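# Remove the slotted finished part and lay it down

## Task

Lift the finished part, the one with the milled slot, out of the fixture and set it down lying flat on the table, while both blanks stay clamped exactly where they sit now.

## Robot and tools

Robot: two arms, left_arm (on the robot's own left, +y side) and right_arm (-y side), each with a parallel two-finger gripper. Base roots in the scene frame: left_arm at (+0.063, +0.247, +0.587) m, right_arm at (+0.063, -0.247, +0.587) m. Drives have play, wrists are weak, and a gripper can settle a centimetre or more from its command in free air without touching anything.

Scene frame: z = 0 at the table top, +z up, +x forward over the table (the table begins near x = +0.15 m and may be slightly skewed), +y to the robot's left. Each gripper's fingers point along its own +z and open along its own y. end_effector_position is the spot between the pads, roughly 1 cm short of the fingertips. Printed poses can be off by a few cm, more at long reach.

Row format, shared by execute_actions and move: 14 numbers, each in [-1, 1]. First 7 are left_arm: dx, dy, dz, rx, ry, rz, opening; next 7 are right_arm in the same order. Always send all 14. dx, dy, dz are an offset along scene axes, where 1.0 = 0.6 m; rx, ry, rz form one rotation vector, 1.0 = 180 degrees, turning about the Hand target's position. These six are offsets from the arm's Hand target as it was when the action or move began, not poses and not relative to the previous row; repeating an offset moves further. Six zeros re-request the current Hand target. Opening is absolute: +1 fully open (0.094 m), -1 closed; 0 is a real half-open command, so to leave a gripper alone resend its current value (see Tool commands).

execute_actions(actions, cameras): actions is a list of actions; each action is a list of up to 15 rows, one per 1/30 s step; if fewer rows, the last repeats to fill 15 steps. An empty list just reports state and images. cameras picks which images return (omit or ["all"] for all, [] for none; a wrong name invalidates the call).

move(target, speed, blend, opening_speed, blocking, cameras): straight-line paths for both grippers toward target, which is one 14-number row or a list of up to 15 rows, every row offset from the same starting Hand targets. speed is the path top speed in m/s, 0.002 to 4.3 (default 0.25), one value or one per target; rotation is capped at twice that in rad/s. blend (m) rounds corners between listed targets. opening_speed (0.2 or more, per second on the -1..+1 scale) makes fingers change gradually; use a slow value near 0.2 to close on anything fragile. blocking=false returns after about 0.5 s while the move continues. Paths last at least 0.5 s and stop at 10 s. Moves do not avoid obstacles or the other arm; grippers lag and overshoot more when fast or when the arm is stretched. Avoid paths near an arm's own base (can flip its shoulder). The result adds a move: line: done (within 10 mm and 2 degrees), off_target, moving, held (a check withheld steps or clearance stopped the move) or fault, plus limits such as paced (pose clipped) or held.

wait(seconds 0 to 10, cameras): lets time pass holding commands; a running move continues. stop(cameras): brakes a running move. zoom_image(camera, region [x0, y0, x1, y1] pixels, max 504x504): closer look at the latest image of cam_head_left, cam_head_right, cam_left_wrist or cam_right_wrist. read_manual(section="licences"): licence text only. finished_scene(scene): ends the current scene by its number; irreversible, and the part must stay in place without the robot.

Cameras: cam_head_left and cam_head_right 896x504, wrist cameras 672x504 fisheye. Image left/right is not arm left/right.

Controller behaviour: each step, commanded orientation is clipped to within 40 degrees of the measured one; position is favoured over orientation. Hand target in results is the last commanded pose after clipping, and is what the next offsets count from. If a gripper rests short, a new command (even zeros) re-asks for it; if still short, send the gap as an offset. An arm blocked by an object keeps pushing until you command a target back past its gripper.

Result lines: end_effector_position (m) and end_effector_quat_wxyz per arm; Joint positions (last number is finger opening in m); grip_measured (same scale as opening; reads up to ~2.7 mm wide when empty, ~3 mm narrower than a firmly squeezed hard part); grip_effort_nm (motor effort, negative closing; not pad force, has offset); Joint torques (include arm weight; numbers 3 and 4 wrap at ±28 N m); Joint velocities, which say within noise when still; Tool commands; MOTOR HOT and OVER-TEMPERATURE FAULT lines.

Gripping: the gripper presses at full force (about 50 to 64 N per pad) once commanded roughly 0.05 below the touch reading (0.11 for small or round items); grip_measured gives no sign of contact. Release by commanding well above grip_measured.

Avoid: dropping or releasing a moving part, fast contacts, driving targets deep past a contact, knocking or unclamping the blanks, anything leaving the table, arms touching or one gripper closing on the other's fingers (can end the scene), and long holds at full stretch or pushing into unreachable poses, which overheat motors; at 100 °C that arm goes limp for 30 to 60 s or more. Occasional small pushes on loose objects may occur.

Each tool is called after "Call:" as a command line: name --argument value for each argument, lists and objects as JSON in quotes; but a table of rows of numbers goes row by row, as --pt "numbers of a row", without its own name.

## Session

Call:
execute_actions --actions '[]'

Call:
zoom_image --camera "cam_head_left" --region '[300, 180, 700, 480]'

Scene clock: 0.00 s.
left_arm: end_effector_position=(+0.4264, +0.0842, +0.1499) grip_measured=+1.000 grip_effort_nm=n/a end_effector_quat_wxyz=(+0.022, +0.648, +0.756, -0.087) | right_arm: end_effector_position=(+0.3556, -0.3689, +0.2706) grip_measured=+1.000 grip_effort_nm=n/a end_effector_quat_wxyz=(+0.113, -0.580, +0.806, +0.008)
Joint positions: left_arm=[-2.272 1.255 0.733 0.314 -0.56 1.592 0.094] | right_arm=[1.209 0.552 0.268 0.37 -0.55 -1.505 0.094]
Joint velocities: within noise
Joint torques (N m): no reading
Motor temperatures (°C): left_arm=[28 26 27 25 25 25 26] | right_arm=[29 28 31 24 27 27 24]
Heat: left arm: hottest waist 28 °C; right arm: hottest elbow 31 °C.
Hand target: left_arm +0.4246, +0.0832, +0.1526; +0.025, +0.650, +0.754, -0.089 | right_arm +0.3543, -0.3678, +0.2707; +0.115, -0.579, +0.807, +0.009
Tool commands: left_gripper/opening=+1.0 right_gripper/opening=+1.0

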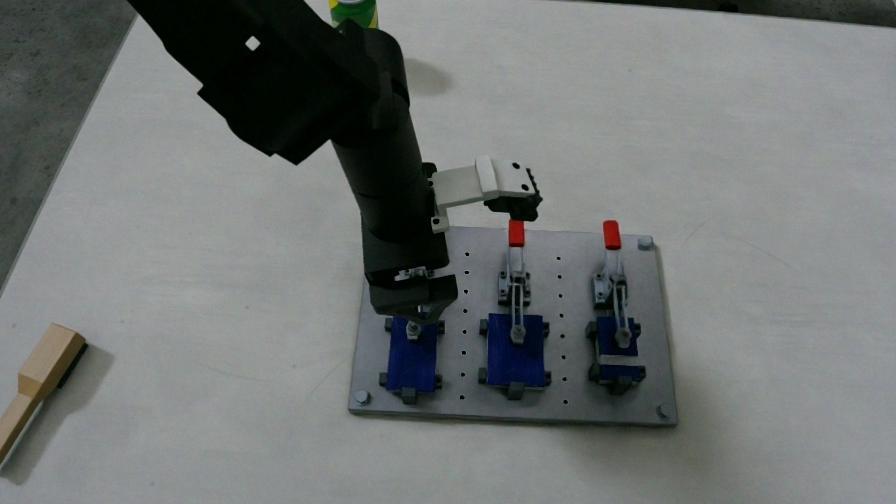

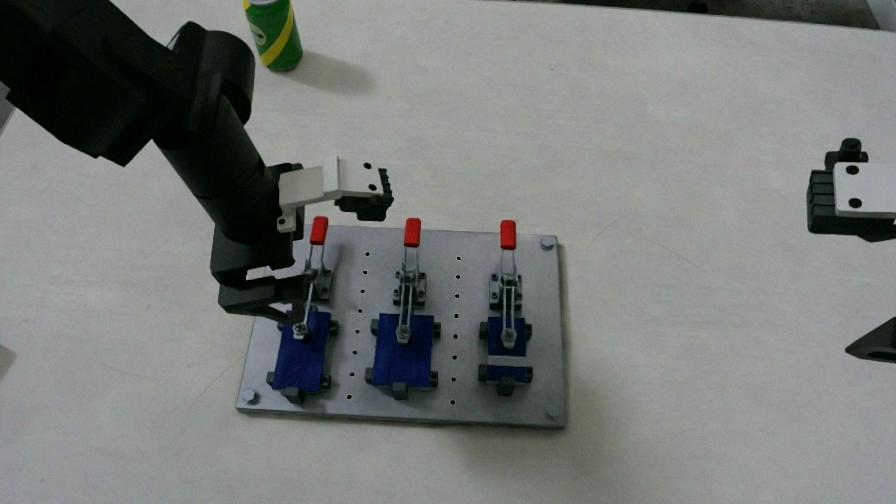

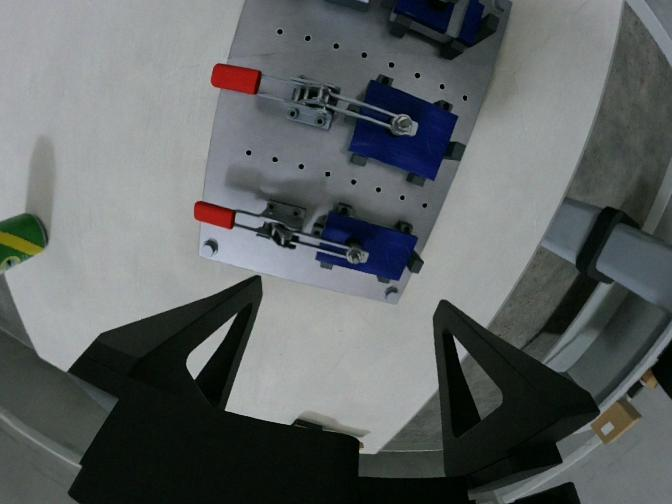

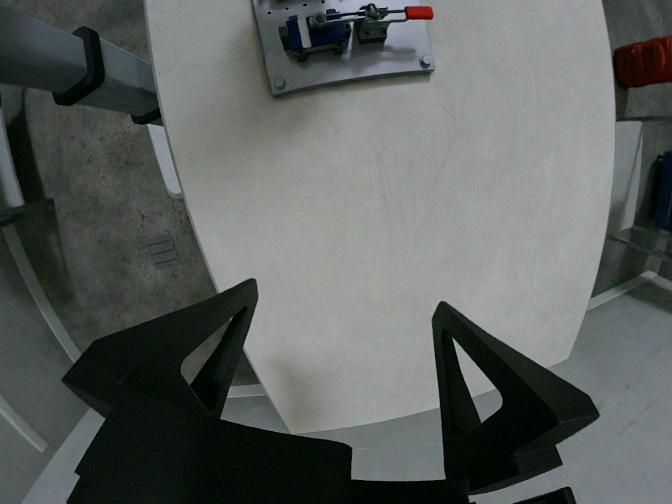

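Scaled by 1.260 from the camera's 896x504 image, which has a finer 1280x720 frame.

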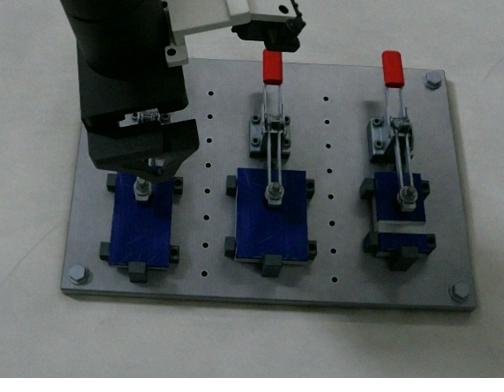

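Call:
move --pt "0 0.1 0.15 0 0 0 1 0.3128 0.3747 -0.17 -0.1005 0.2153 -0.3977 0" --pt "0 0.42 0.17 0 0 0 1 0.3128 0.3747 -0.2878 -0.1005 0.2153 -0.3977 0" --speed 0.3 --blend '[0.03, 0]' --cameras '["cam_right_wrist", "cam_head_left"]'

Scene clock: 28.37 s.
left_arm: end_effector_position=(+0.4221, +0.3324, +0.2530) grip_measured=+1.000 grip_effort_nm=-0.012 end_effector_quat_wxyz=(+0.024, +0.644, +0.760, -0.090) | right_arm: end_effector_position=(+0.5454, -0.1403, +0.1068) grip_measured=+0.002 grip_effort_nm=-0.090 end_effector_quat_wxyz=(+0.239, -0.016, -0.971, -0.006)
Joint positions: left_arm=[-1.573 0.534 0.565 -0.209 0.135 1.714 0.094] | right_arm=[2.215 1.343 1.397 -0.728 0.658 0.149 0.047]
Joint velocities: within noise
Joint torques (N m): left_arm=[0.73 -11.99 1.7 -0.47 0.18 0.11] | right_arm=[6.83 -8.94 0.5 0.13 -0.17 -0.11]
Motor temperatures (°C): left_arm=[28 27 27 25 25 25 26] | right_arm=[29 28 31 24 27 27 24]
Heat: left arm: hottest waist 28 °C; right arm: hottest elbow 31 °C.
Hand target: left_arm +0.4246, +0.3352, +0.2546; +0.025, +0.650, +0.754, -0.089 | right_arm +0.5418, -0.1430, +0.0979; -0.242, +0.015, +0.970, +0.003
Off the commanded pose: left_arm 0.004 m, 1 deg | right_arm 0.010 m, 0 deg.
move: done
Images, in order (width x height): cam_head_left 896x504, cam_right_wrist 672x504.

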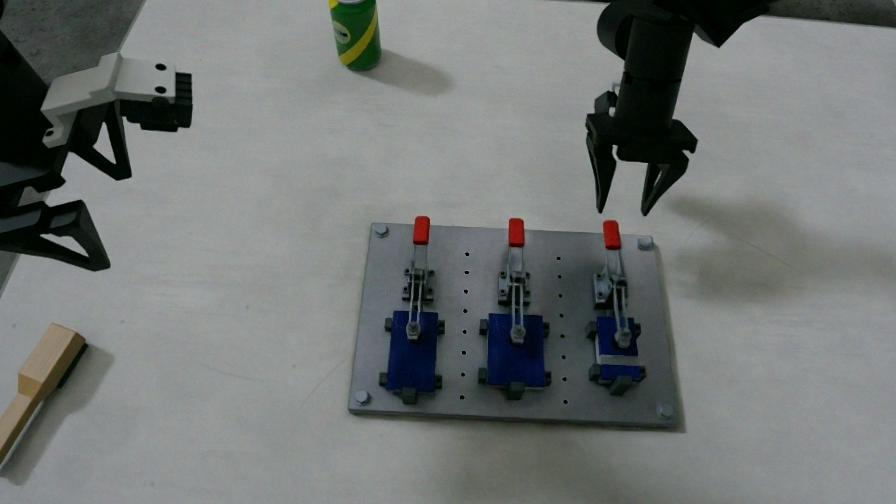

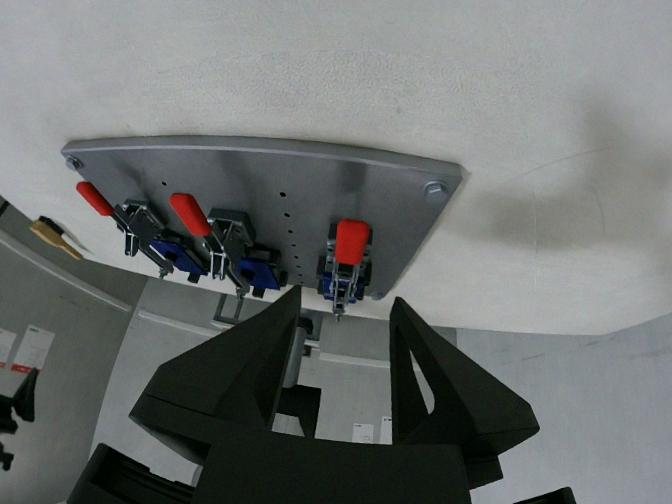

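Call:
move --pt "0 0 0 0 0 0 1 -0.0113 0.0058 -0.0907 0 0 0 0" --pt "0 0 0 0 0 0 1 -0.0113 0.0058 -0.0907 0 0 0 -0.85" --speed 0.15 --opening_speed 2 --cameras '["cam_right_wrist"]'

Scene clock: 43.70 s.
left_arm: end_effector_position=(+0.4214, +0.3322, +0.2531) grip_measured=+1.000 grip_effort_nm=-0.012 end_effector_quat_wxyz=(+0.023, +0.644, +0.759, -0.091) | right_arm: end_effector_position=(+0.5389, -0.1380, +0.0514) grip_measured=-0.686 grip_effort_nm=-1.028 end_effector_quat_wxyz=(+0.240, -0.018, -0.971, -0.003)
Joint positions: left_arm=[-1.573 0.534 0.565 -0.213 0.135 1.716 0.094] | right_arm=[2.149 1.459 1.483 -0.673 0.611 0.104 0.015]
Joint velocities: within noise
Joint torques (N m): left_arm=[0.67 -11.99 1.72 -0.34 0.17 0.08] | right_arm=[7.59 -9.35 0.23 0.06 -0.2 -0.13]
Motor temperatures (°C): left_arm=[28 27 27 25 25 25 26] | right_arm=[29 28 31 24 27 27 24]
Heat: left arm: hottest waist 28 °C; right arm: hottest elbow 31 °C.
Hand target: left_arm +0.4246, +0.3351, +0.2546; +0.025, +0.650, +0.754, -0.089 | right_arm +0.5351, -0.1395, +0.0435; -0.242, +0.015, +0.970, +0.003
Off the commanded pose: left_arm 0.005 m, 1 deg | right_arm 0.009 m, 0 deg.
move: done
Images, in order (width x height): cam_right_wrist 672x504.

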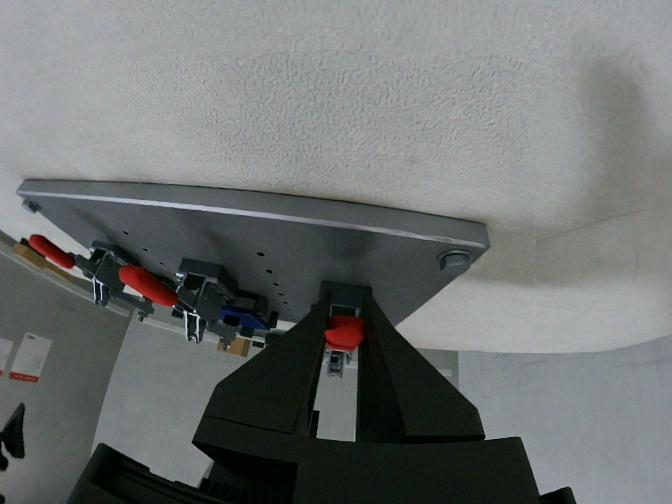

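Call:
move --pt "0 0 0 0 0 0 1 -0.0443 0.001 0.0775 -0.0033 -0.111 0 -0.85" --pt "0 0 0 0 0 0 1 -0.070 0.002 0.089 -0.0057 -0.1888 0 -0.85" --pt "0 0 0 0 0 0 1 -0.1085 0.0025 0.089 -0.0075 -0.2499 0 -0.85" --pt "0 0 0 0 0 0 1 -0.1535 0.003 0.0775 -0.0092 -0.3054 0 -0.85" --speed 0.15 --cameras '["cam_right_wrist"]'

Scene clock: 54.97 s.
left_arm: end_effector_position=(+0.4214, +0.3322, +0.2531) grip_measured=+1.000 grip_effort_nm=-0.012 end_effector_quat_wxyz=(+0.023, +0.644, +0.759, -0.091) | right_arm: end_effector_position=(+0.4911, -0.1350, +0.0931) grip_measured=-0.686 grip_effort_nm=-1.028 end_effector_quat_wxyz=(+0.272, +0.031, +0.962, -0.003)
Joint positions: left_arm=[-1.573 0.534 0.565 -0.213 0.135 1.716 0.094] | right_arm=[2.099 1.568 0.764 1.314 0.333 -0.451 0.015]
Joint velocities: within noise
Joint torques (N m): left_arm=[0.73 -11.99 1.72 -0.32 0.17 0.08] | right_arm=[5.19 -4.42 -10.02 1.48 0.06 0.07]
Motor temperatures (°C): left_arm=[28 27 27 25 25 25 26] | right_arm=[29 28 31 24 27 27 24]
Heat: left arm: hottest waist 28 °C; right arm: hottest elbow 31 °C.
Hand target: left_arm +0.4246, +0.3351, +0.2546; +0.025, +0.650, +0.754, -0.089 | right_arm +0.4431, -0.1377, +0.0900; +0.233, +0.015, +0.972, -0.003
Off the commanded pose: left_arm 0.005 m, 1 deg | right_arm 0.048 m, 5 deg.
move: off_target (right_arm)
Images, in order (width x height): cam_right_wrist 672x504.

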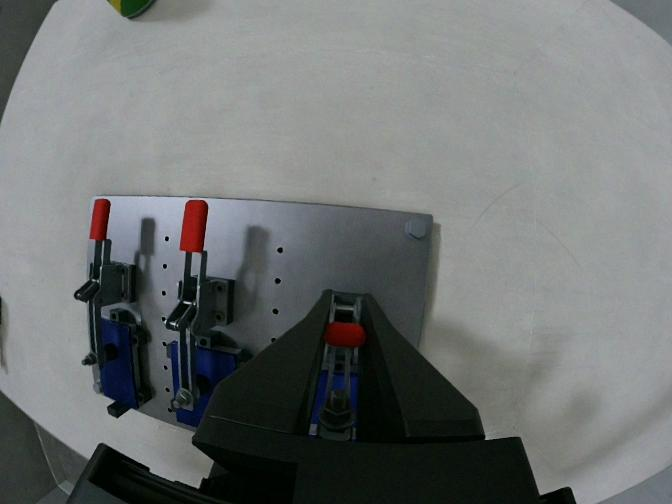

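Call:
move --pt "0 0 0 0 0 0 1 0.070 0 -0.006 0 0 0 -0.85" --pt "0 0 0 0 0 0 1 0.070 0 -0.006 0 0 0 0.1" --speed 0.2 --opening_speed 3 --cameras '[]'

Call:
move --pt "0 0 0 0 0 0 1 0 0 0.14 0 0 0 0.4" --speed 0.25 --cameras '["cam_right_wrist", "cam_head_left"]'

Scene clock: 63.90 s.
left_arm: end_effector_position=(+0.4213, +0.3324, +0.2531) grip_measured=+1.000 grip_effort_nm=-0.007 end_effector_quat_wxyz=(+0.023, +0.644, +0.759, -0.091) | right_arm: end_effector_position=(+0.4898, -0.1364, +0.0903) grip_measured=+0.098 grip_effort_nm=0.090 end_effector_quat_wxyz=(+0.239, +0.021, +0.971, -0.001)
Joint positions: left_arm=[-1.573 0.534 0.565 -0.213 0.135 1.716 0.094] | right_arm=[2.101 1.526 0.764 1.203 0.358 -0.446 0.052]
Joint velocities: within noise
Joint torques (N m): left_arm=[0.67 -11.99 1.72 -0.32 0.16 0.08] | right_arm=[6.53 -6.42 -4.52 0.75 0.04 0]
Motor temperatures (°C): left_arm=[28 27 27 25 25 25 25] | right_arm=[29 28 31 24 27 27 25]
Heat: left arm: hottest waist 28 °C; right arm: hottest elbow 31 °C.
Hand target: left_arm +0.4246, +0.3352, +0.2546; +0.025, +0.650, +0.754, -0.089 | right_arm +0.4851, -0.1377, +0.0864; +0.233, +0.015, +0.972, -0.003
Off the commanded pose: left_arm 0.005 m, 1 deg | right_arm 0.006 m, 1 deg.
move: done; target 2's new opening was sent with right_arm's hand 0.011 m and 2 deg from that target
No camera images: "cameras" was empty.

Scene clock: 65.37 s.
left_arm: end_effector_position=(+0.4213, +0.3324, +0.2531) grip_measured=+1.000 grip_effort_nm=-0.012 end_effector_quat_wxyz=(+0.023, +0.644, +0.759, -0.091) | right_arm: end_effector_position=(+0.4922, -0.1410, +0.1609) grip_measured=+0.398 grip_effort_nm=0.090 end_effector_quat_wxyz=(+0.233, +0.024, +0.972, -0.008)
Joint positions: left_arm=[-1.573 0.534 0.565 -0.213 0.135 1.716 0.094] | right_arm=[2.2 1.36 0.614 1.203 0.467 -0.489 0.066]
Joint velocities: within noise
Joint torques (N m): left_arm=[0.73 -11.99 1.72 -0.32 0.16 0.08] | right_arm=[7.94 -6.77 -6.68 1.63 0.05 -0.12]
Motor temperatures (°C): left_arm=[28 27 27 25 25 25 25] | right_arm=[29 28 31 24 27 27 25]
Heat: left arm: hottest waist 28 °C; right arm: hottest elbow 31 °C.
Hand target: left_arm +0.4246, +0.3352, +0.2546; +0.025, +0.650, +0.754, -0.089 | right_arm +0.4850, -0.1376, +0.1705; +0.233, +0.015, +0.972, -0.003
Off the commanded pose: left_arm 0.005 m, 1 deg | right_arm 0.012 m, 1 deg.
move: off_target (right_arm)
Images, in order (width x height): cam_head_left 896x504, cam_right_wrist 672x504.

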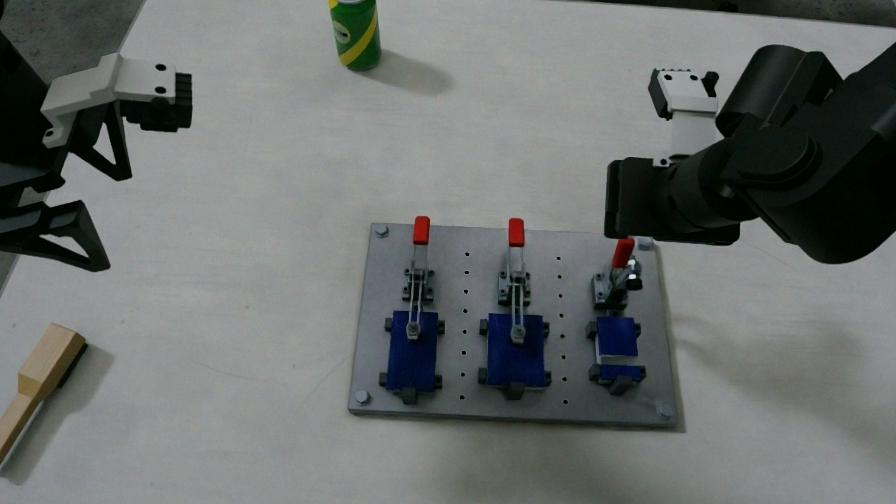

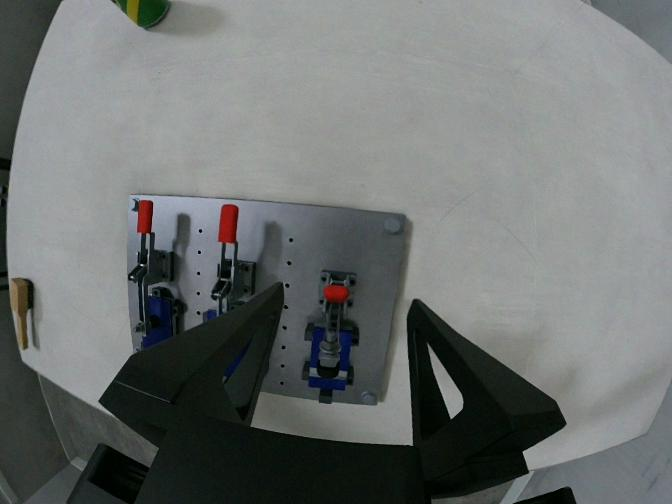

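Call:
move --pt "0 0 0 0 0 0 1 -0.167 0.004 0.0 0 0 0 -0.95" --pt "0 0 0 0 0 0 1 -0.167 0.004 -0.116 0 0 0 -0.95" --pt "0 0 0 0 0 0 1 -0.045 0.004 -0.116 0 0 0 -0.95" --speed '[0.3, 0.2, 0.1]' --cameras '["cam_right_wrist", "cam_head_left", "cam_head_right"]'

Scene clock: 132.70 s.
left_arm: end_effector_position=(+0.4213, +0.3324, +0.2531) grip_measured=+1.000 grip_effort_nm=-0.007 end_effector_quat_wxyz=(+0.023, +0.644, +0.759, -0.091) | right_arm: end_effector_position=(+0.4318, -0.1399, +0.0981) grip_measured=-0.948 grip_effort_nm=-0.081 end_effector_quat_wxyz=(+0.210, +0.001, +0.978, -0.007)
Joint positions: left_arm=[-1.573 0.534 0.565 -0.213 0.135 1.716 0.094] | right_arm=[2.082 1.575 0.666 1.292 0.37 -0.46 0.002]
Joint velocities: within noise
Joint torques (N m): left_arm=[0.67 -11.99 1.72 -0.34 0.17 0.08] | right_arm=[8.59 -7.36 -3.26 0.91 -0.15 0.04]
Motor temperatures (°C): left_arm=[28 27 27 25 25 25 25] | right_arm=[29 29 33 24 27 27 24]
Heat: left arm: hottest waist 28 °C; right arm: hottest elbow 33 °C.
Hand target: left_arm +0.4246, +0.3352, +0.2546; +0.025, +0.650, +0.754, -0.089 | right_arm +0.4581, -0.1352, +0.1008; +0.233, +0.015, +0.972, -0.003
Off the commanded pose: left_arm 0.005 m, 1 deg | right_arm 0.027 m, 3 deg.
move: off_target (right_arm)
Images, in order (width x height): cam_head_left 896x504, cam_head_right 896x504, cam_right_wrist 672x504.

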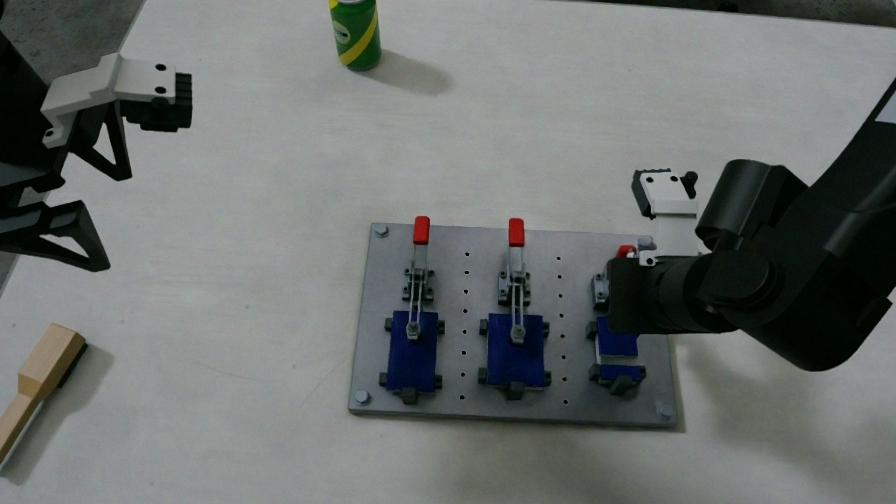

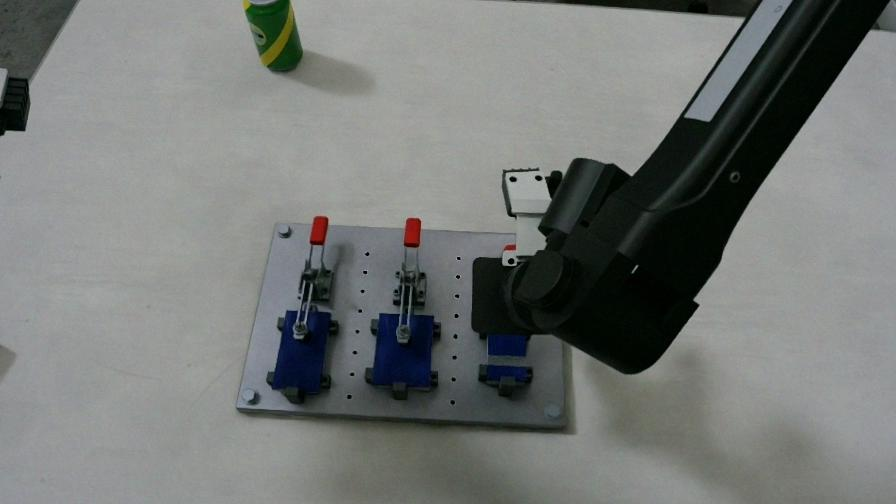

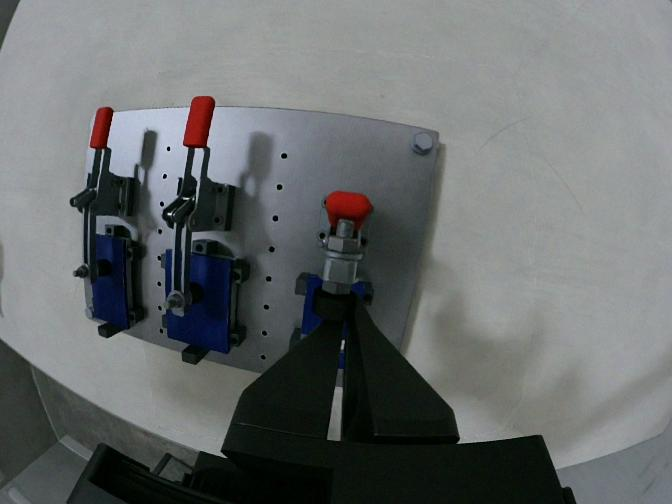

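Call:
move --pt "0 0 0 0 0 0 1 0.045 0 0.012 0 0 0 -0.95" --speed 0.1 --cameras '["cam_right_wrist"]'

Scene clock: 137.70 s.
left_arm: end_effector_position=(+0.4213, +0.3324, +0.2531) grip_measured=+1.000 grip_effort_nm=-0.012 end_effector_quat_wxyz=(+0.023, +0.644, +0.759, -0.091) | right_arm: end_effector_position=(+0.4325, -0.1404, +0.0988) grip_measured=-0.949 grip_effort_nm=-0.071 end_effector_quat_wxyz=(+0.182, -0.008, +0.983, -0.008)
Joint positions: left_arm=[-1.573 0.534 0.565 -0.213 0.135 1.716 0.094] | right_arm=[2.091 1.532 0.666 1.195 0.402 -0.462 0.002]
Joint velocities: within noise
Joint torques (N m): left_arm=[0.73 -11.99 1.72 -0.34 0.16 0.08] | right_arm=[9.76 -9.29 -1.77 1.47 -0.51 -0.07]
Motor temperatures (°C): left_arm=[28 28 27 25 25 25 25] | right_arm=[30 29 33 24 27 27 24]
Heat: left arm: hottest waist 28 °C; right arm: hottest elbow 33 °C.
Hand target: left_arm +0.4246, +0.3352, +0.2546; +0.025, +0.650, +0.754, -0.089 | right_arm +0.4852, -0.1354, +0.1081; +0.233, +0.015, +0.972, -0.003
Off the commanded pose: left_arm 0.005 m, 1 deg | right_arm 0.054 m, 7 deg.
move: off_target (right_arm)
Images, in order (width x height): cam_right_wrist 672x504.

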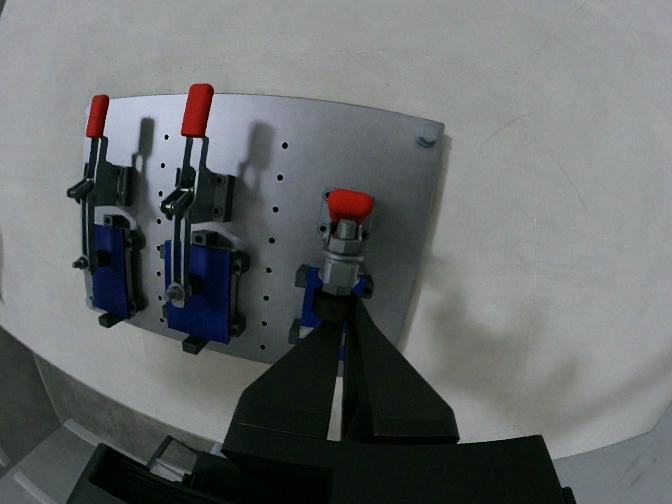

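Call:
move --pt "0 0 0 0 0 0 1 -0.155 -0.003 0.037 0 0 0 -0.95" --pt "0 0 0 0 0 0 1 -0.1353 -0.0077 -0.05 0 -0.008 0 0.7" --speed '[0.25, 0.2]' --blend '[0.02, 0]' --cameras '["cam_right_wrist"]'

Scene clock: 152.80 s.
left_arm: end_effector_position=(+0.4213, +0.3324, +0.2531) grip_measured=+1.000 grip_effort_nm=-0.007 end_effector_quat_wxyz=(+0.023, +0.644, +0.759, -0.091) | right_arm: end_effector_position=(+0.4001, -0.1344, +0.0824) grip_measured=+0.698 grip_effort_nm=0.090 end_effector_quat_wxyz=(+0.236, +0.006, +0.972, +0.001)
Joint positions: left_arm=[-1.573 0.534 0.565 -0.213 0.135 1.716 0.094] | right_arm=[2.041 1.722 0.68 1.464 0.296 -0.445 0.08]
Joint velocities: within noise
Joint torques (N m): left_arm=[0.67 -11.99 1.72 -0.34 0.17 0.08] | right_arm=[5.71 -4.54 -5.31 1.74 -0.32 0.17]
Motor temperatures (°C): left_arm=[27 28 27 25 25 25 25] | right_arm=[30 29 32 24 27 27 24]
Heat: left arm: hottest shoulder 28 °C; right arm: hottest elbow 32 °C.
Hand target: left_arm +0.4246, +0.3352, +0.2546; +0.025, +0.650, +0.754, -0.089 | right_arm +0.4039, -0.1400, +0.0781; +0.245, +0.015, +0.969, -0.003
Off the commanded pose: left_arm 0.005 m, 1 deg | right_arm 0.008 m, 2 deg.
move: done
Images, in order (width x height): cam_right_wrist 672x504.

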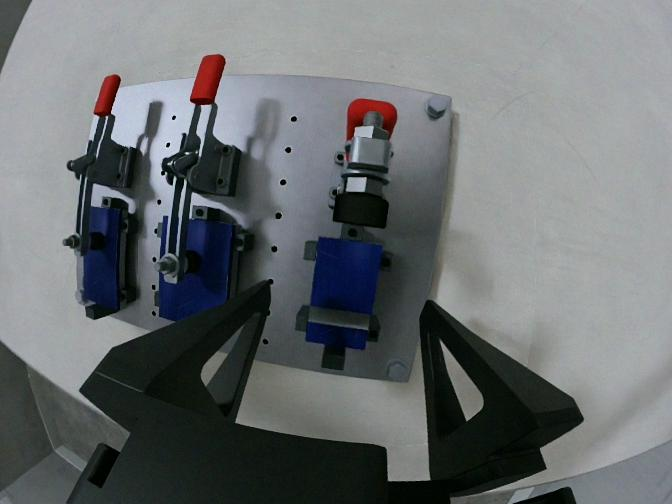

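Call:
move --pt "0 0 0 0 0 0 1 -0.0065 0.0055 -0.065 0 0 -0.0055 0.5" --speed 0.15 --cameras '["cam_right_wrist"]'

Scene clock: 173.93 s.
left_arm: end_effector_position=(+0.4213, +0.3324, +0.2531) grip_measured=+1.000 grip_effort_nm=-0.012 end_effector_quat_wxyz=(+0.023, +0.644, +0.759, -0.091) | right_arm: end_effector_position=(+0.4031, -0.1321, +0.0468) grip_measured=+0.502 grip_effort_nm=-0.095 end_effector_quat_wxyz=(+0.247, +0.018, +0.969, -0.005)
Joint positions: left_arm=[-1.573 0.534 0.565 -0.213 0.135 1.716 0.094] | right_arm=[2.013 1.8 0.784 1.464 0.277 -0.42 0.071]
Joint velocities: within noise
Joint torques (N m): left_arm=[0.73 -11.93 1.72 -0.32 0.16 0.08] | right_arm=[5.77 -4.42 -5.22 0.92 -0.32 0.17]
Motor temperatures (°C): left_arm=[27 28 27 25 25 25 25] | right_arm=[29 28 32 24 27 27 24]
Heat: left arm: hottest shoulder 28 °C; right arm: hottest elbow 32 °C.
Hand target: left_arm +0.4246, +0.3352, +0.2546; +0.025, +0.650, +0.754, -0.089 | right_arm +0.4000, -0.1366, +0.0391; +0.245, +0.024, +0.969, -0.005
Off the commanded pose: left_arm 0.005 m, 1 deg | right_arm 0.010 m, 1 deg.
move: done
Images, in order (width x height): cam_right_wrist 672x504.

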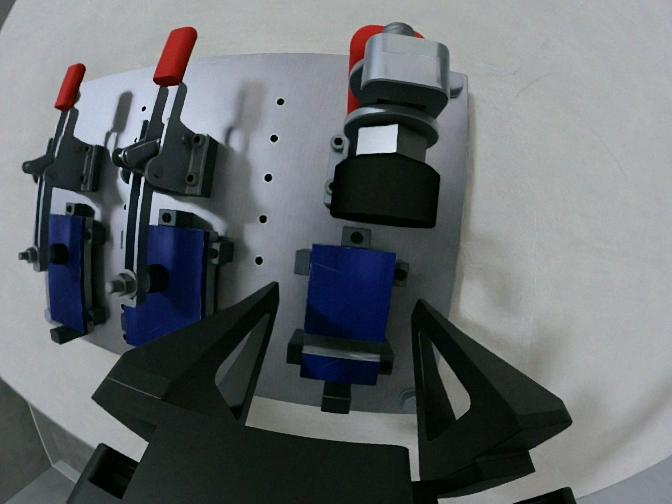

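Call:
move --pt "0 0 0 0 0 0 1 -0.0067 0.0017 -0.031 0 0 0 0.5" --pt "0 0 0 0 0 0 1 -0.0067 0.0017 -0.031 0 0 0 -0.4" --speed 0.12 --opening_speed 1.2 --cameras '["cam_right_wrist"]'

Scene clock: 189.03 s.
left_arm: end_effector_position=(+0.4213, +0.3324, +0.2531) grip_measured=+1.000 grip_effort_nm=-0.012 end_effector_quat_wxyz=(+0.023, +0.644, +0.759, -0.091) | right_arm: end_effector_position=(+0.4005, -0.1324, +0.0302) grip_measured=+0.124 grip_effort_nm=-1.033 end_effector_quat_wxyz=(+0.250, +0.019, +0.968, -0.005)
Joint positions: left_arm=[-1.573 0.534 0.565 -0.213 0.135 1.716 0.094] | right_arm=[1.995 1.837 0.827 1.461 0.26 -0.413 0.053]
Joint velocities: within noise
Joint torques (N m): left_arm=[0.67 -11.99 1.72 -0.34 0.16 0.08] | right_arm=[5.83 -4.01 -4.89 0.8 -0.21 0.17]
Motor temperatures (°C): left_arm=[27 28 27 25 25 25 25] | right_arm=[29 28 32 24 27 27 24]
Heat: left arm: hottest shoulder 28 °C; right arm: hottest elbow 32 °C.
Hand target: left_arm +0.4246, +0.3352, +0.2546; +0.025, +0.650, +0.754, -0.089 | right_arm +0.3961, -0.1357, +0.0204; +0.245, +0.024, +0.969, -0.005
Off the commanded pose: left_arm 0.005 m, 1 deg | right_arm 0.011 m, 1 deg.
move: off_target (right_arm); target 2's new opening was sent with right_arm's hand 0.012 m and 1 deg from that target
Images, in order (width x height): cam_right_wrist 672x504.

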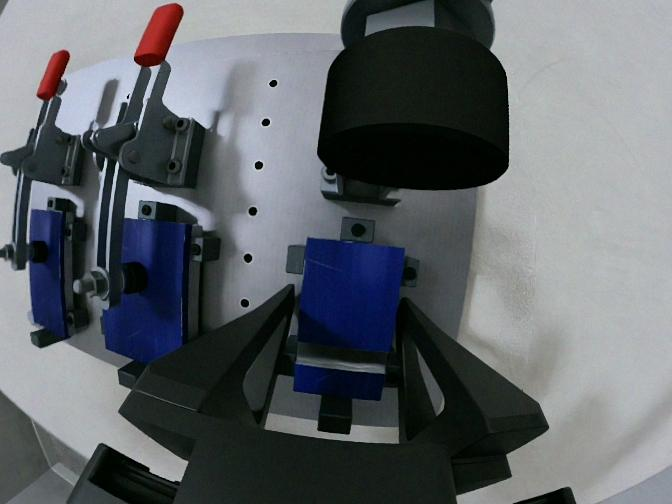

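Call:
zoom_image --camera "cam_right_wrist" --region '[230, 210, 470, 450]'

Scaled by 2.100 from the camera's 672x504 image, which has a finer 960x720 frame.

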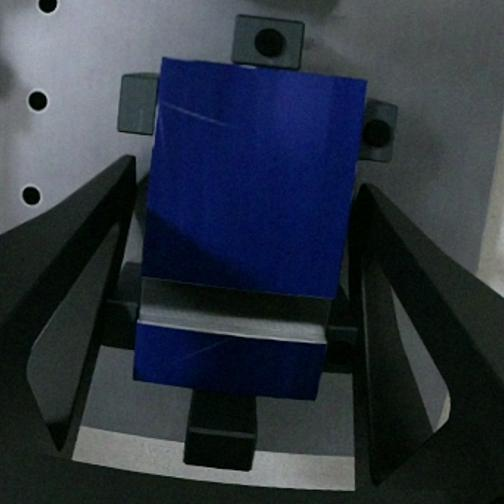

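Call:
move --pt "0 0 0 0 0 0 1 0.0 0 0.0 0 0 0 0.4" --pt "0 0 0 0 0 0 1 0.0083 0 0.008 0 0 0 0.4" --pt "0 0 0 0 0 0 1 0.0083 0 0.008 0 0 0 -0.4" --speed 0.1 --opening_speed 1.5 --cameras '["cam_right_wrist"]'

Call:
zoom_image --camera "cam_right_wrist" --region '[230, 210, 470, 450]'

Scene clock: 221.83 s.
left_arm: end_effector_position=(+0.4213, +0.3324, +0.2531) grip_measured=+1.000 grip_effort_nm=-0.012 end_effector_quat_wxyz=(+0.023, +0.644, +0.759, -0.091) | right_arm: end_effector_position=(+0.4010, -0.1321, +0.0303) grip_measured=+0.122 grip_effort_nm=-1.033 end_effector_quat_wxyz=(+0.249, +0.019, +0.968, -0.005)
Joint positions: left_arm=[-1.573 0.534 0.565 -0.213 0.135 1.716 0.094] | right_arm=[1.996 1.835 0.827 1.458 0.261 -0.413 0.053]
Joint velocities: within noise
Joint torques (N m): left_arm=[0.73 -11.93 1.7 -0.34 0.16 0.08] | right_arm=[6.42 -5.19 -5.6 0.5 -0.04 0.14]
Motor temperatures (°C): left_arm=[27 28 26 25 25 25 25] | right_arm=[29 28 32 24 27 27 25]
Heat: left arm: hottest shoulder 28 °C; right arm: hottest elbow 32 °C.
Hand target: left_arm +0.4246, +0.3352, +0.2546; +0.025, +0.650, +0.754, -0.089 | right_arm +0.4010, -0.1355, +0.0253; +0.245, +0.024, +0.969, -0.005
Off the commanded pose: left_arm 0.005 m, 1 deg | right_arm 0.006 m, 1 deg.
move: done
Images, in order (width x height): cam_right_wrist 672x504.

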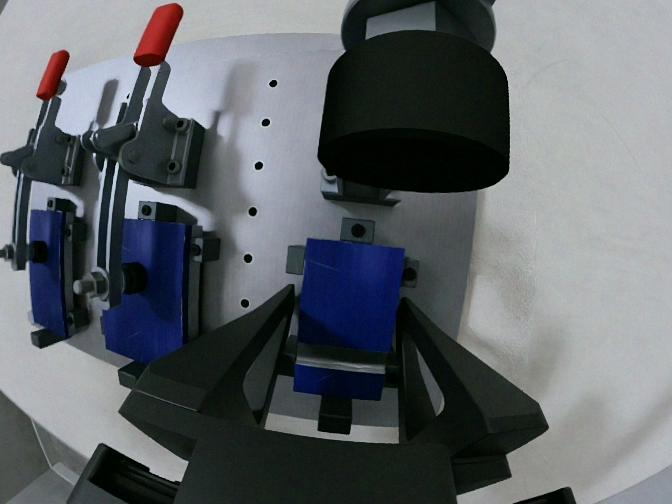

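Scaled by 2.100 from the camera's 672x504 image, which has a finer 960x720 frame.

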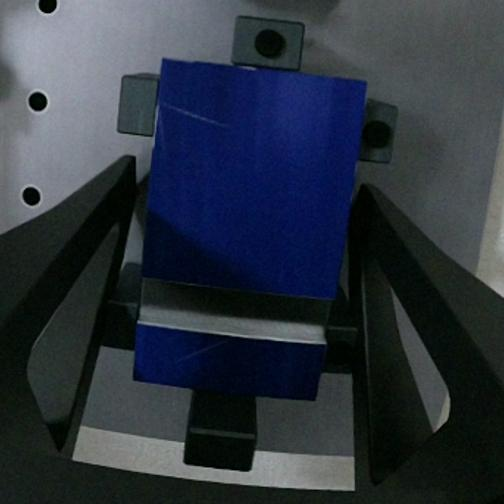

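Call:
move --pt "0 0 0 0 0 0 1 0.0 0 0.0 0 0 0 0.4" --pt "0 0 0 0 0 0 1 0.0 0 0.031 0 0 0 0.4" --speed 0.1 --opening_speed 3 --cameras '["cam_right_wrist"]'

Scene clock: 228.77 s.
left_arm: end_effector_position=(+0.4213, +0.3324, +0.2531) grip_measured=+1.000 grip_effort_nm=-0.012 end_effector_quat_wxyz=(+0.023, +0.644, +0.759, -0.091) | right_arm: end_effector_position=(+0.4101, -0.1368, +0.0327) grip_measured=+0.398 grip_effort_nm=0.081 end_effector_quat_wxyz=(+0.254, +0.022, +0.967, -0.011)
Joint positions: left_arm=[-1.573 0.534 0.565 -0.213 0.135 1.716 0.094] | right_arm=[1.997 1.815 0.827 1.453 0.269 -0.413 0.066]
Joint velocities: within noise
Joint torques (N m): left_arm=[0.67 -11.99 1.72 -0.32 0.16 0.08] | right_arm=[7.82 -5.89 -9.46 1.42 0.15 0.05]
Motor temperatures (°C): left_arm=[27 28 26 25 25 25 25] | right_arm=[29 28 32 24 27 27 25]
Heat: left arm: hottest shoulder 28 °C; right arm: hottest elbow 32 °C.
Hand target: left_arm +0.4246, +0.3352, +0.2546; +0.025, +0.650, +0.754, -0.089 | right_arm +0.4010, -0.1356, +0.0438; +0.245, +0.024, +0.969, -0.005
Off the commanded pose: left_arm 0.005 m, 1 deg | right_arm 0.015 m, 1 deg.
move: off_target (right_arm)
Images, in order (width x height): cam_right_wrist 672x504.

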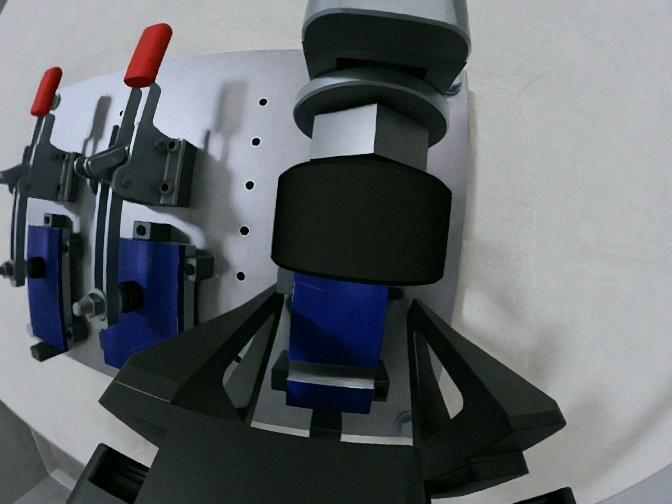

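Call:
move --pt "0 0 0 0 0 0 1 0.0 0 0.035 0 0 0 0.4" --pt "0 0 0 0 0 0 1 -0.0033 -0.001 -0.032 0 0 0 0.4" --speed 0.12 --cameras '["cam_right_wrist"]'

Call:
zoom_image --camera "cam_right_wrist" --region '[230, 210, 470, 450]'

Scene clock: 243.57 s.
left_arm: end_effector_position=(+0.4213, +0.3324, +0.2531) grip_measured=+1.000 grip_effort_nm=-0.012 end_effector_quat_wxyz=(+0.023, +0.644, +0.759, -0.091) | right_arm: end_effector_position=(+0.4023, -0.1311, +0.0328) grip_measured=+0.398 grip_effort_nm=0.081 end_effector_quat_wxyz=(+0.248, +0.019, +0.969, -0.005)
Joint positions: left_arm=[-1.573 0.534 0.565 -0.213 0.135 1.716 0.094] | right_arm=[2.001 1.827 0.822 1.453 0.266 -0.413 0.066]
Joint velocities: within noise
Joint torques (N m): left_arm=[0.67 -12.04 1.72 -0.34 0.16 0.08] | right_arm=[5.71 -4.31 -5.18 0.79 -0.32 0.15]
Motor temperatures (°C): left_arm=[27 28 26 25 25 25 25] | right_arm=[29 28 33 24 27 27 24]
Heat: left arm: hottest shoulder 28 °C; right arm: hottest elbow 33 °C.
Hand target: left_arm +0.4246, +0.3352, +0.2546; +0.025, +0.650, +0.754, -0.089 | right_arm +0.3990, -0.1361, +0.0247; +0.245, +0.024, +0.969, -0.005
Off the commanded pose: left_arm 0.005 m, 1 deg | right_arm 0.010 m, 1 deg.
move: done
Images, in order (width x height): cam_right_wrist 672x504.

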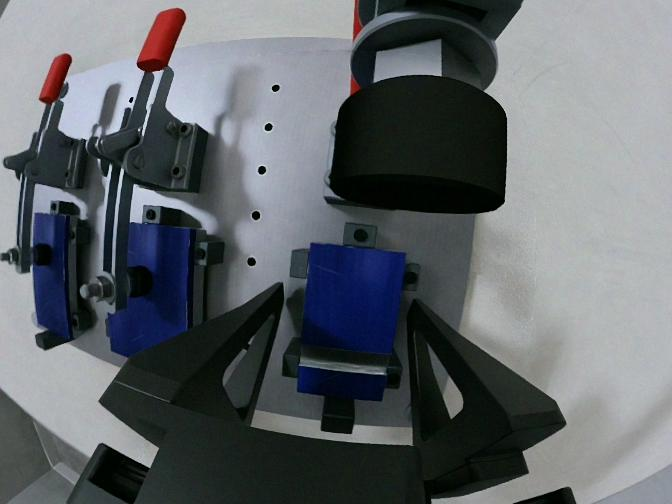

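Scaled by 2.100 from the camera's 672x504 image, which has a finer 960x720 frame.

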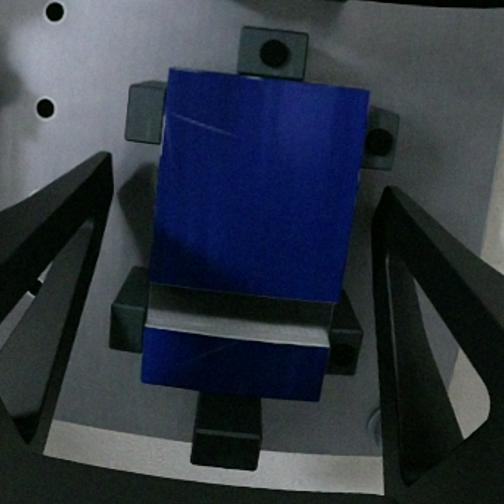

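Call:
move --pt "0 0 0 0 0 0 1 0.0 0 0.04 0 0 0 0.4" --pt "0 0 0 0 0 0 1 0.005 -0.005 0.0 0 0 0 0.4" --pt "0 0 0 0 0 0 1 0.005 -0.005 0.0 0 0 0 -0.4" --speed 0.12 --opening_speed 1.5 --cameras '["cam_right_wrist"]'

Call:
zoom_image --camera "cam_right_wrist" --region '[230, 210, 470, 450]'

Scene clock: 291.13 s.
left_arm: end_effector_position=(+0.4213, +0.3324, +0.2531) grip_measured=+1.000 grip_effort_nm=-0.012 end_effector_quat_wxyz=(+0.023, +0.644, +0.759, -0.091) | right_arm: end_effector_position=(+0.4075, -0.1328, +0.0327) grip_measured=-0.175 grip_effort_nm=-1.033 end_effector_quat_wxyz=(+0.250, +0.016, +0.968, -0.001)
Joint positions: left_arm=[-1.573 0.534 0.565 -0.213 0.135 1.716 0.094] | right_arm=[1.997 1.815 0.823 1.441 0.252 -0.416 0.039]
Joint velocities: within noise
Joint torques (N m): left_arm=[0.73 -11.99 1.72 -0.34 0.16 0.08] | right_arm=[5.54 -4.37 -5.37 0.88 -0.12 0.2]
Motor temperatures (°C): left_arm=[27 28 26 25 25 25 25] | right_arm=[29 28 32 24 27 27 24]
Heat: left arm: hottest shoulder 28 °C; right arm: hottest elbow 32 °C.
Hand target: left_arm +0.4246, +0.3352, +0.2546; +0.025, +0.650, +0.754, -0.089 | right_arm +0.4020, -0.1392, +0.0246; +0.245, +0.024, +0.969, -0.005
Off the commanded pose: left_arm 0.005 m, 1 deg | right_arm 0.012 m, 1 deg.
move: off_target (right_arm)
Images, in order (width x height): cam_right_wrist 672x504.

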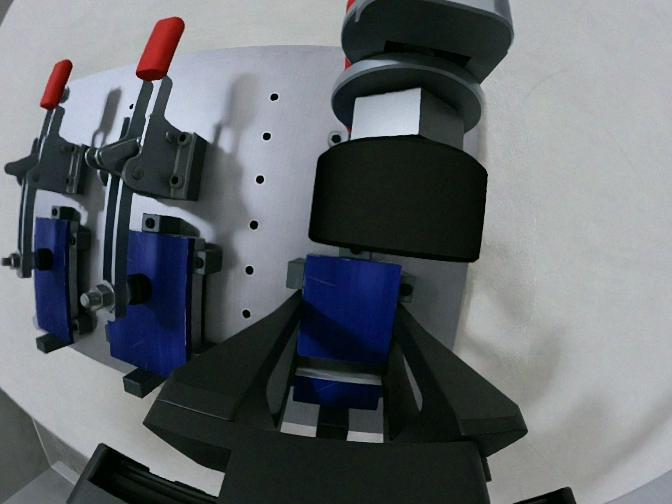

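Scaled by 2.100 from the camera's 672x504 image, which has a finer 960x720 frame.

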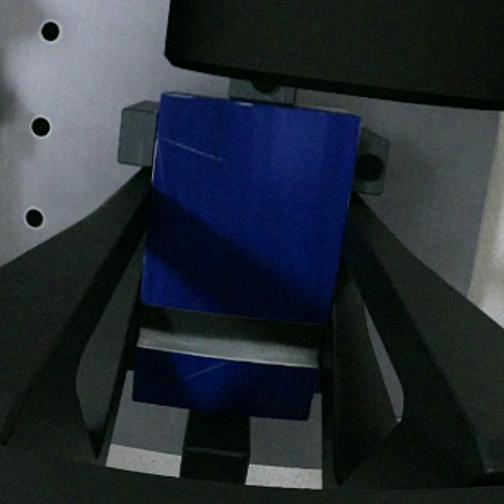

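Call:
move --pt "0 0 0 0 0 0 1 -0.008 0 0.08 0 0 0 -0.4" --pt "0 0 0 0 0 0 1 -0.01 0 0.225 0 0 0 -0.4" --pt "0 0 0 0 0 0 1 -0.003 -0.268 0.225 0 -0.008 0 -0.4" --pt "0 0 0 0 0 0 1 -0.003 -0.268 0.01 0 -0.008 0 -0.4" --speed '[0.1, 0.2, 0.25, 0.15]' --blend '[0, 0.03, 0.03, 0]' --cameras '["cam_right_wrist", "cam_head_left"]'

Scene clock: 308.67 s.
left_arm: end_effector_position=(+0.4213, +0.3324, +0.2531) grip_measured=+1.000 grip_effort_nm=-0.012 end_effector_quat_wxyz=(+0.023, +0.644, +0.759, -0.091) | right_arm: end_effector_position=(+0.4025, -0.2964, +0.0352) grip_measured=-0.175 grip_effort_nm=-1.028 end_effector_quat_wxyz=(+0.258, +0.018, +0.966, -0.008)
Joint positions: left_arm=[-1.573 0.534 0.565 -0.213 0.135 1.716 0.094] | right_arm=[1.648 1.639 0.73 1.364 -0.056 -0.265 0.039]
Joint velocities: within noise
Joint torques (N m): left_arm=[0.67 -11.99 1.7 -0.34 0.17 0.08] | right_arm=[0.56 -6.12 -5.52 1.07 -0.29 0.18]
Motor temperatures (°C): left_arm=[27 28 26 25 25 25 25] | right_arm=[29 28 32 24 27 27 25]
Heat: left arm: hottest shoulder 28 °C; right arm: hottest elbow 32 °C.
Hand target: left_arm +0.4246, +0.3352, +0.2546; +0.025, +0.650, +0.754, -0.089 | right_arm +0.4003, -0.3000, +0.0306; +0.257, +0.024, +0.966, -0.005
Off the commanded pose: left_arm 0.005 m, 1 deg | right_arm 0.006 m, 1 deg.
move: done
Images, in order (width x height): cam_head_left 896x504, cam_right_wrist 672x504.

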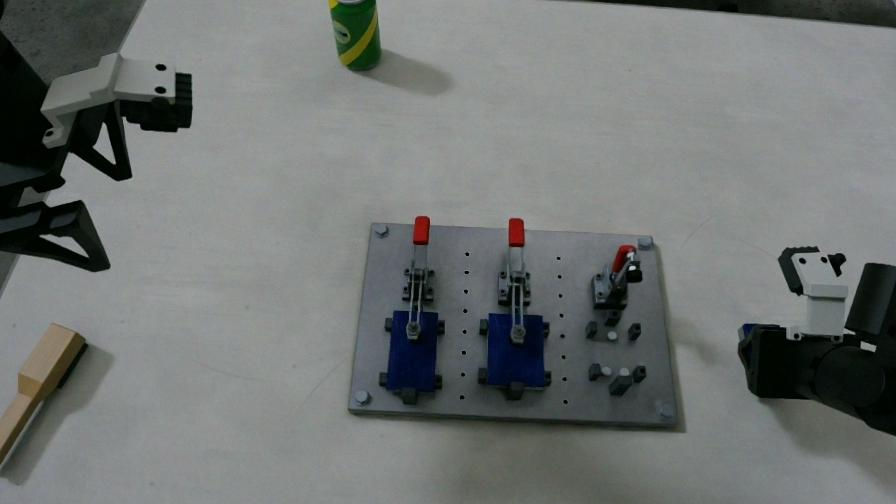

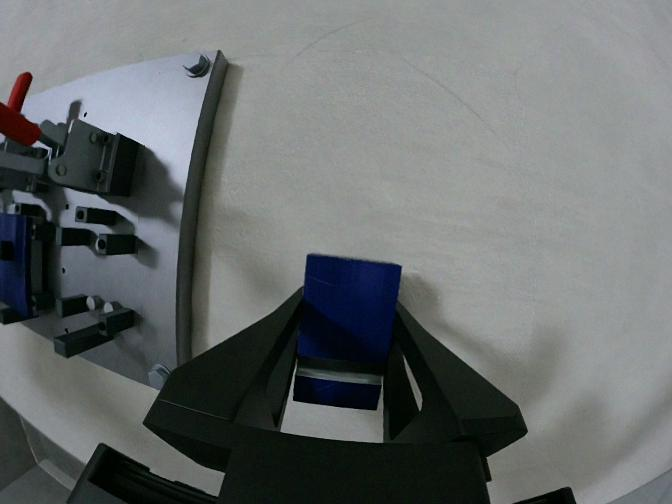

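Call:
move --pt "0 0 0 0 0 0 1 0 0 -0.0343 0 0.005 0 -0.4" --speed 0.05 --cameras '["cam_right_wrist"]'

Scene clock: 316.47 s.
left_arm: end_effector_position=(+0.4213, +0.3324, +0.2531) grip_measured=+1.000 grip_effort_nm=-0.012 end_effector_quat_wxyz=(+0.023, +0.644, +0.759, -0.091) | right_arm: end_effector_position=(+0.4041, -0.2954, +0.0177) grip_measured=-0.175 grip_effort_nm=-1.038 end_effector_quat_wxyz=(+0.254, +0.017, +0.967, -0.006)
Joint positions: left_arm=[-1.573 0.534 0.565 -0.213 0.135 1.716 0.094] | right_arm=[1.647 1.666 0.779 1.332 -0.058 -0.265 0.039]
Joint velocities: within noise
Joint torques (N m): left_arm=[0.67 -11.99 1.7 -0.34 0.16 0.08] | right_arm=[0.67 -5.77 -4.88 0.83 -0.16 0.16]
Motor temperatures (°C): left_arm=[27 28 26 25 25 25 25] | right_arm=[29 28 32 24 27 27 25]
Heat: left arm: hottest shoulder 28 °C; right arm: hottest elbow 32 °C.
Hand target: left_arm +0.4246, +0.3352, +0.2546; +0.025, +0.650, +0.754, -0.089 | right_arm +0.4002, -0.2999, +0.0101; +0.250, +0.024, +0.968, -0.005
Off the commanded pose: left_arm 0.005 m, 1 deg | right_arm 0.010 m, 1 deg.
move: done
Images, in order (width x height): cam_right_wrist 672x504.

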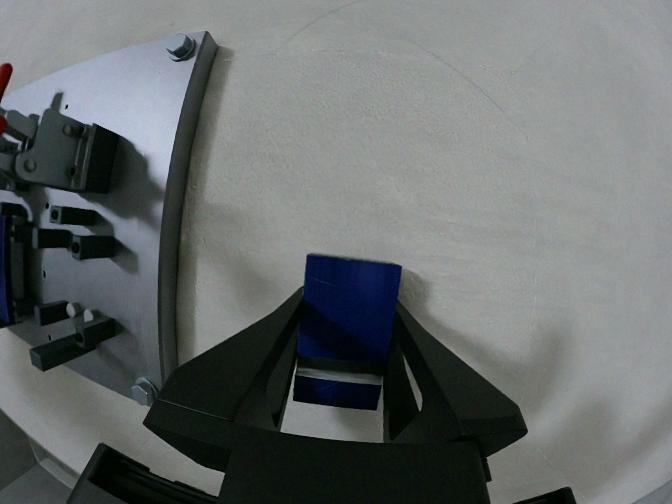

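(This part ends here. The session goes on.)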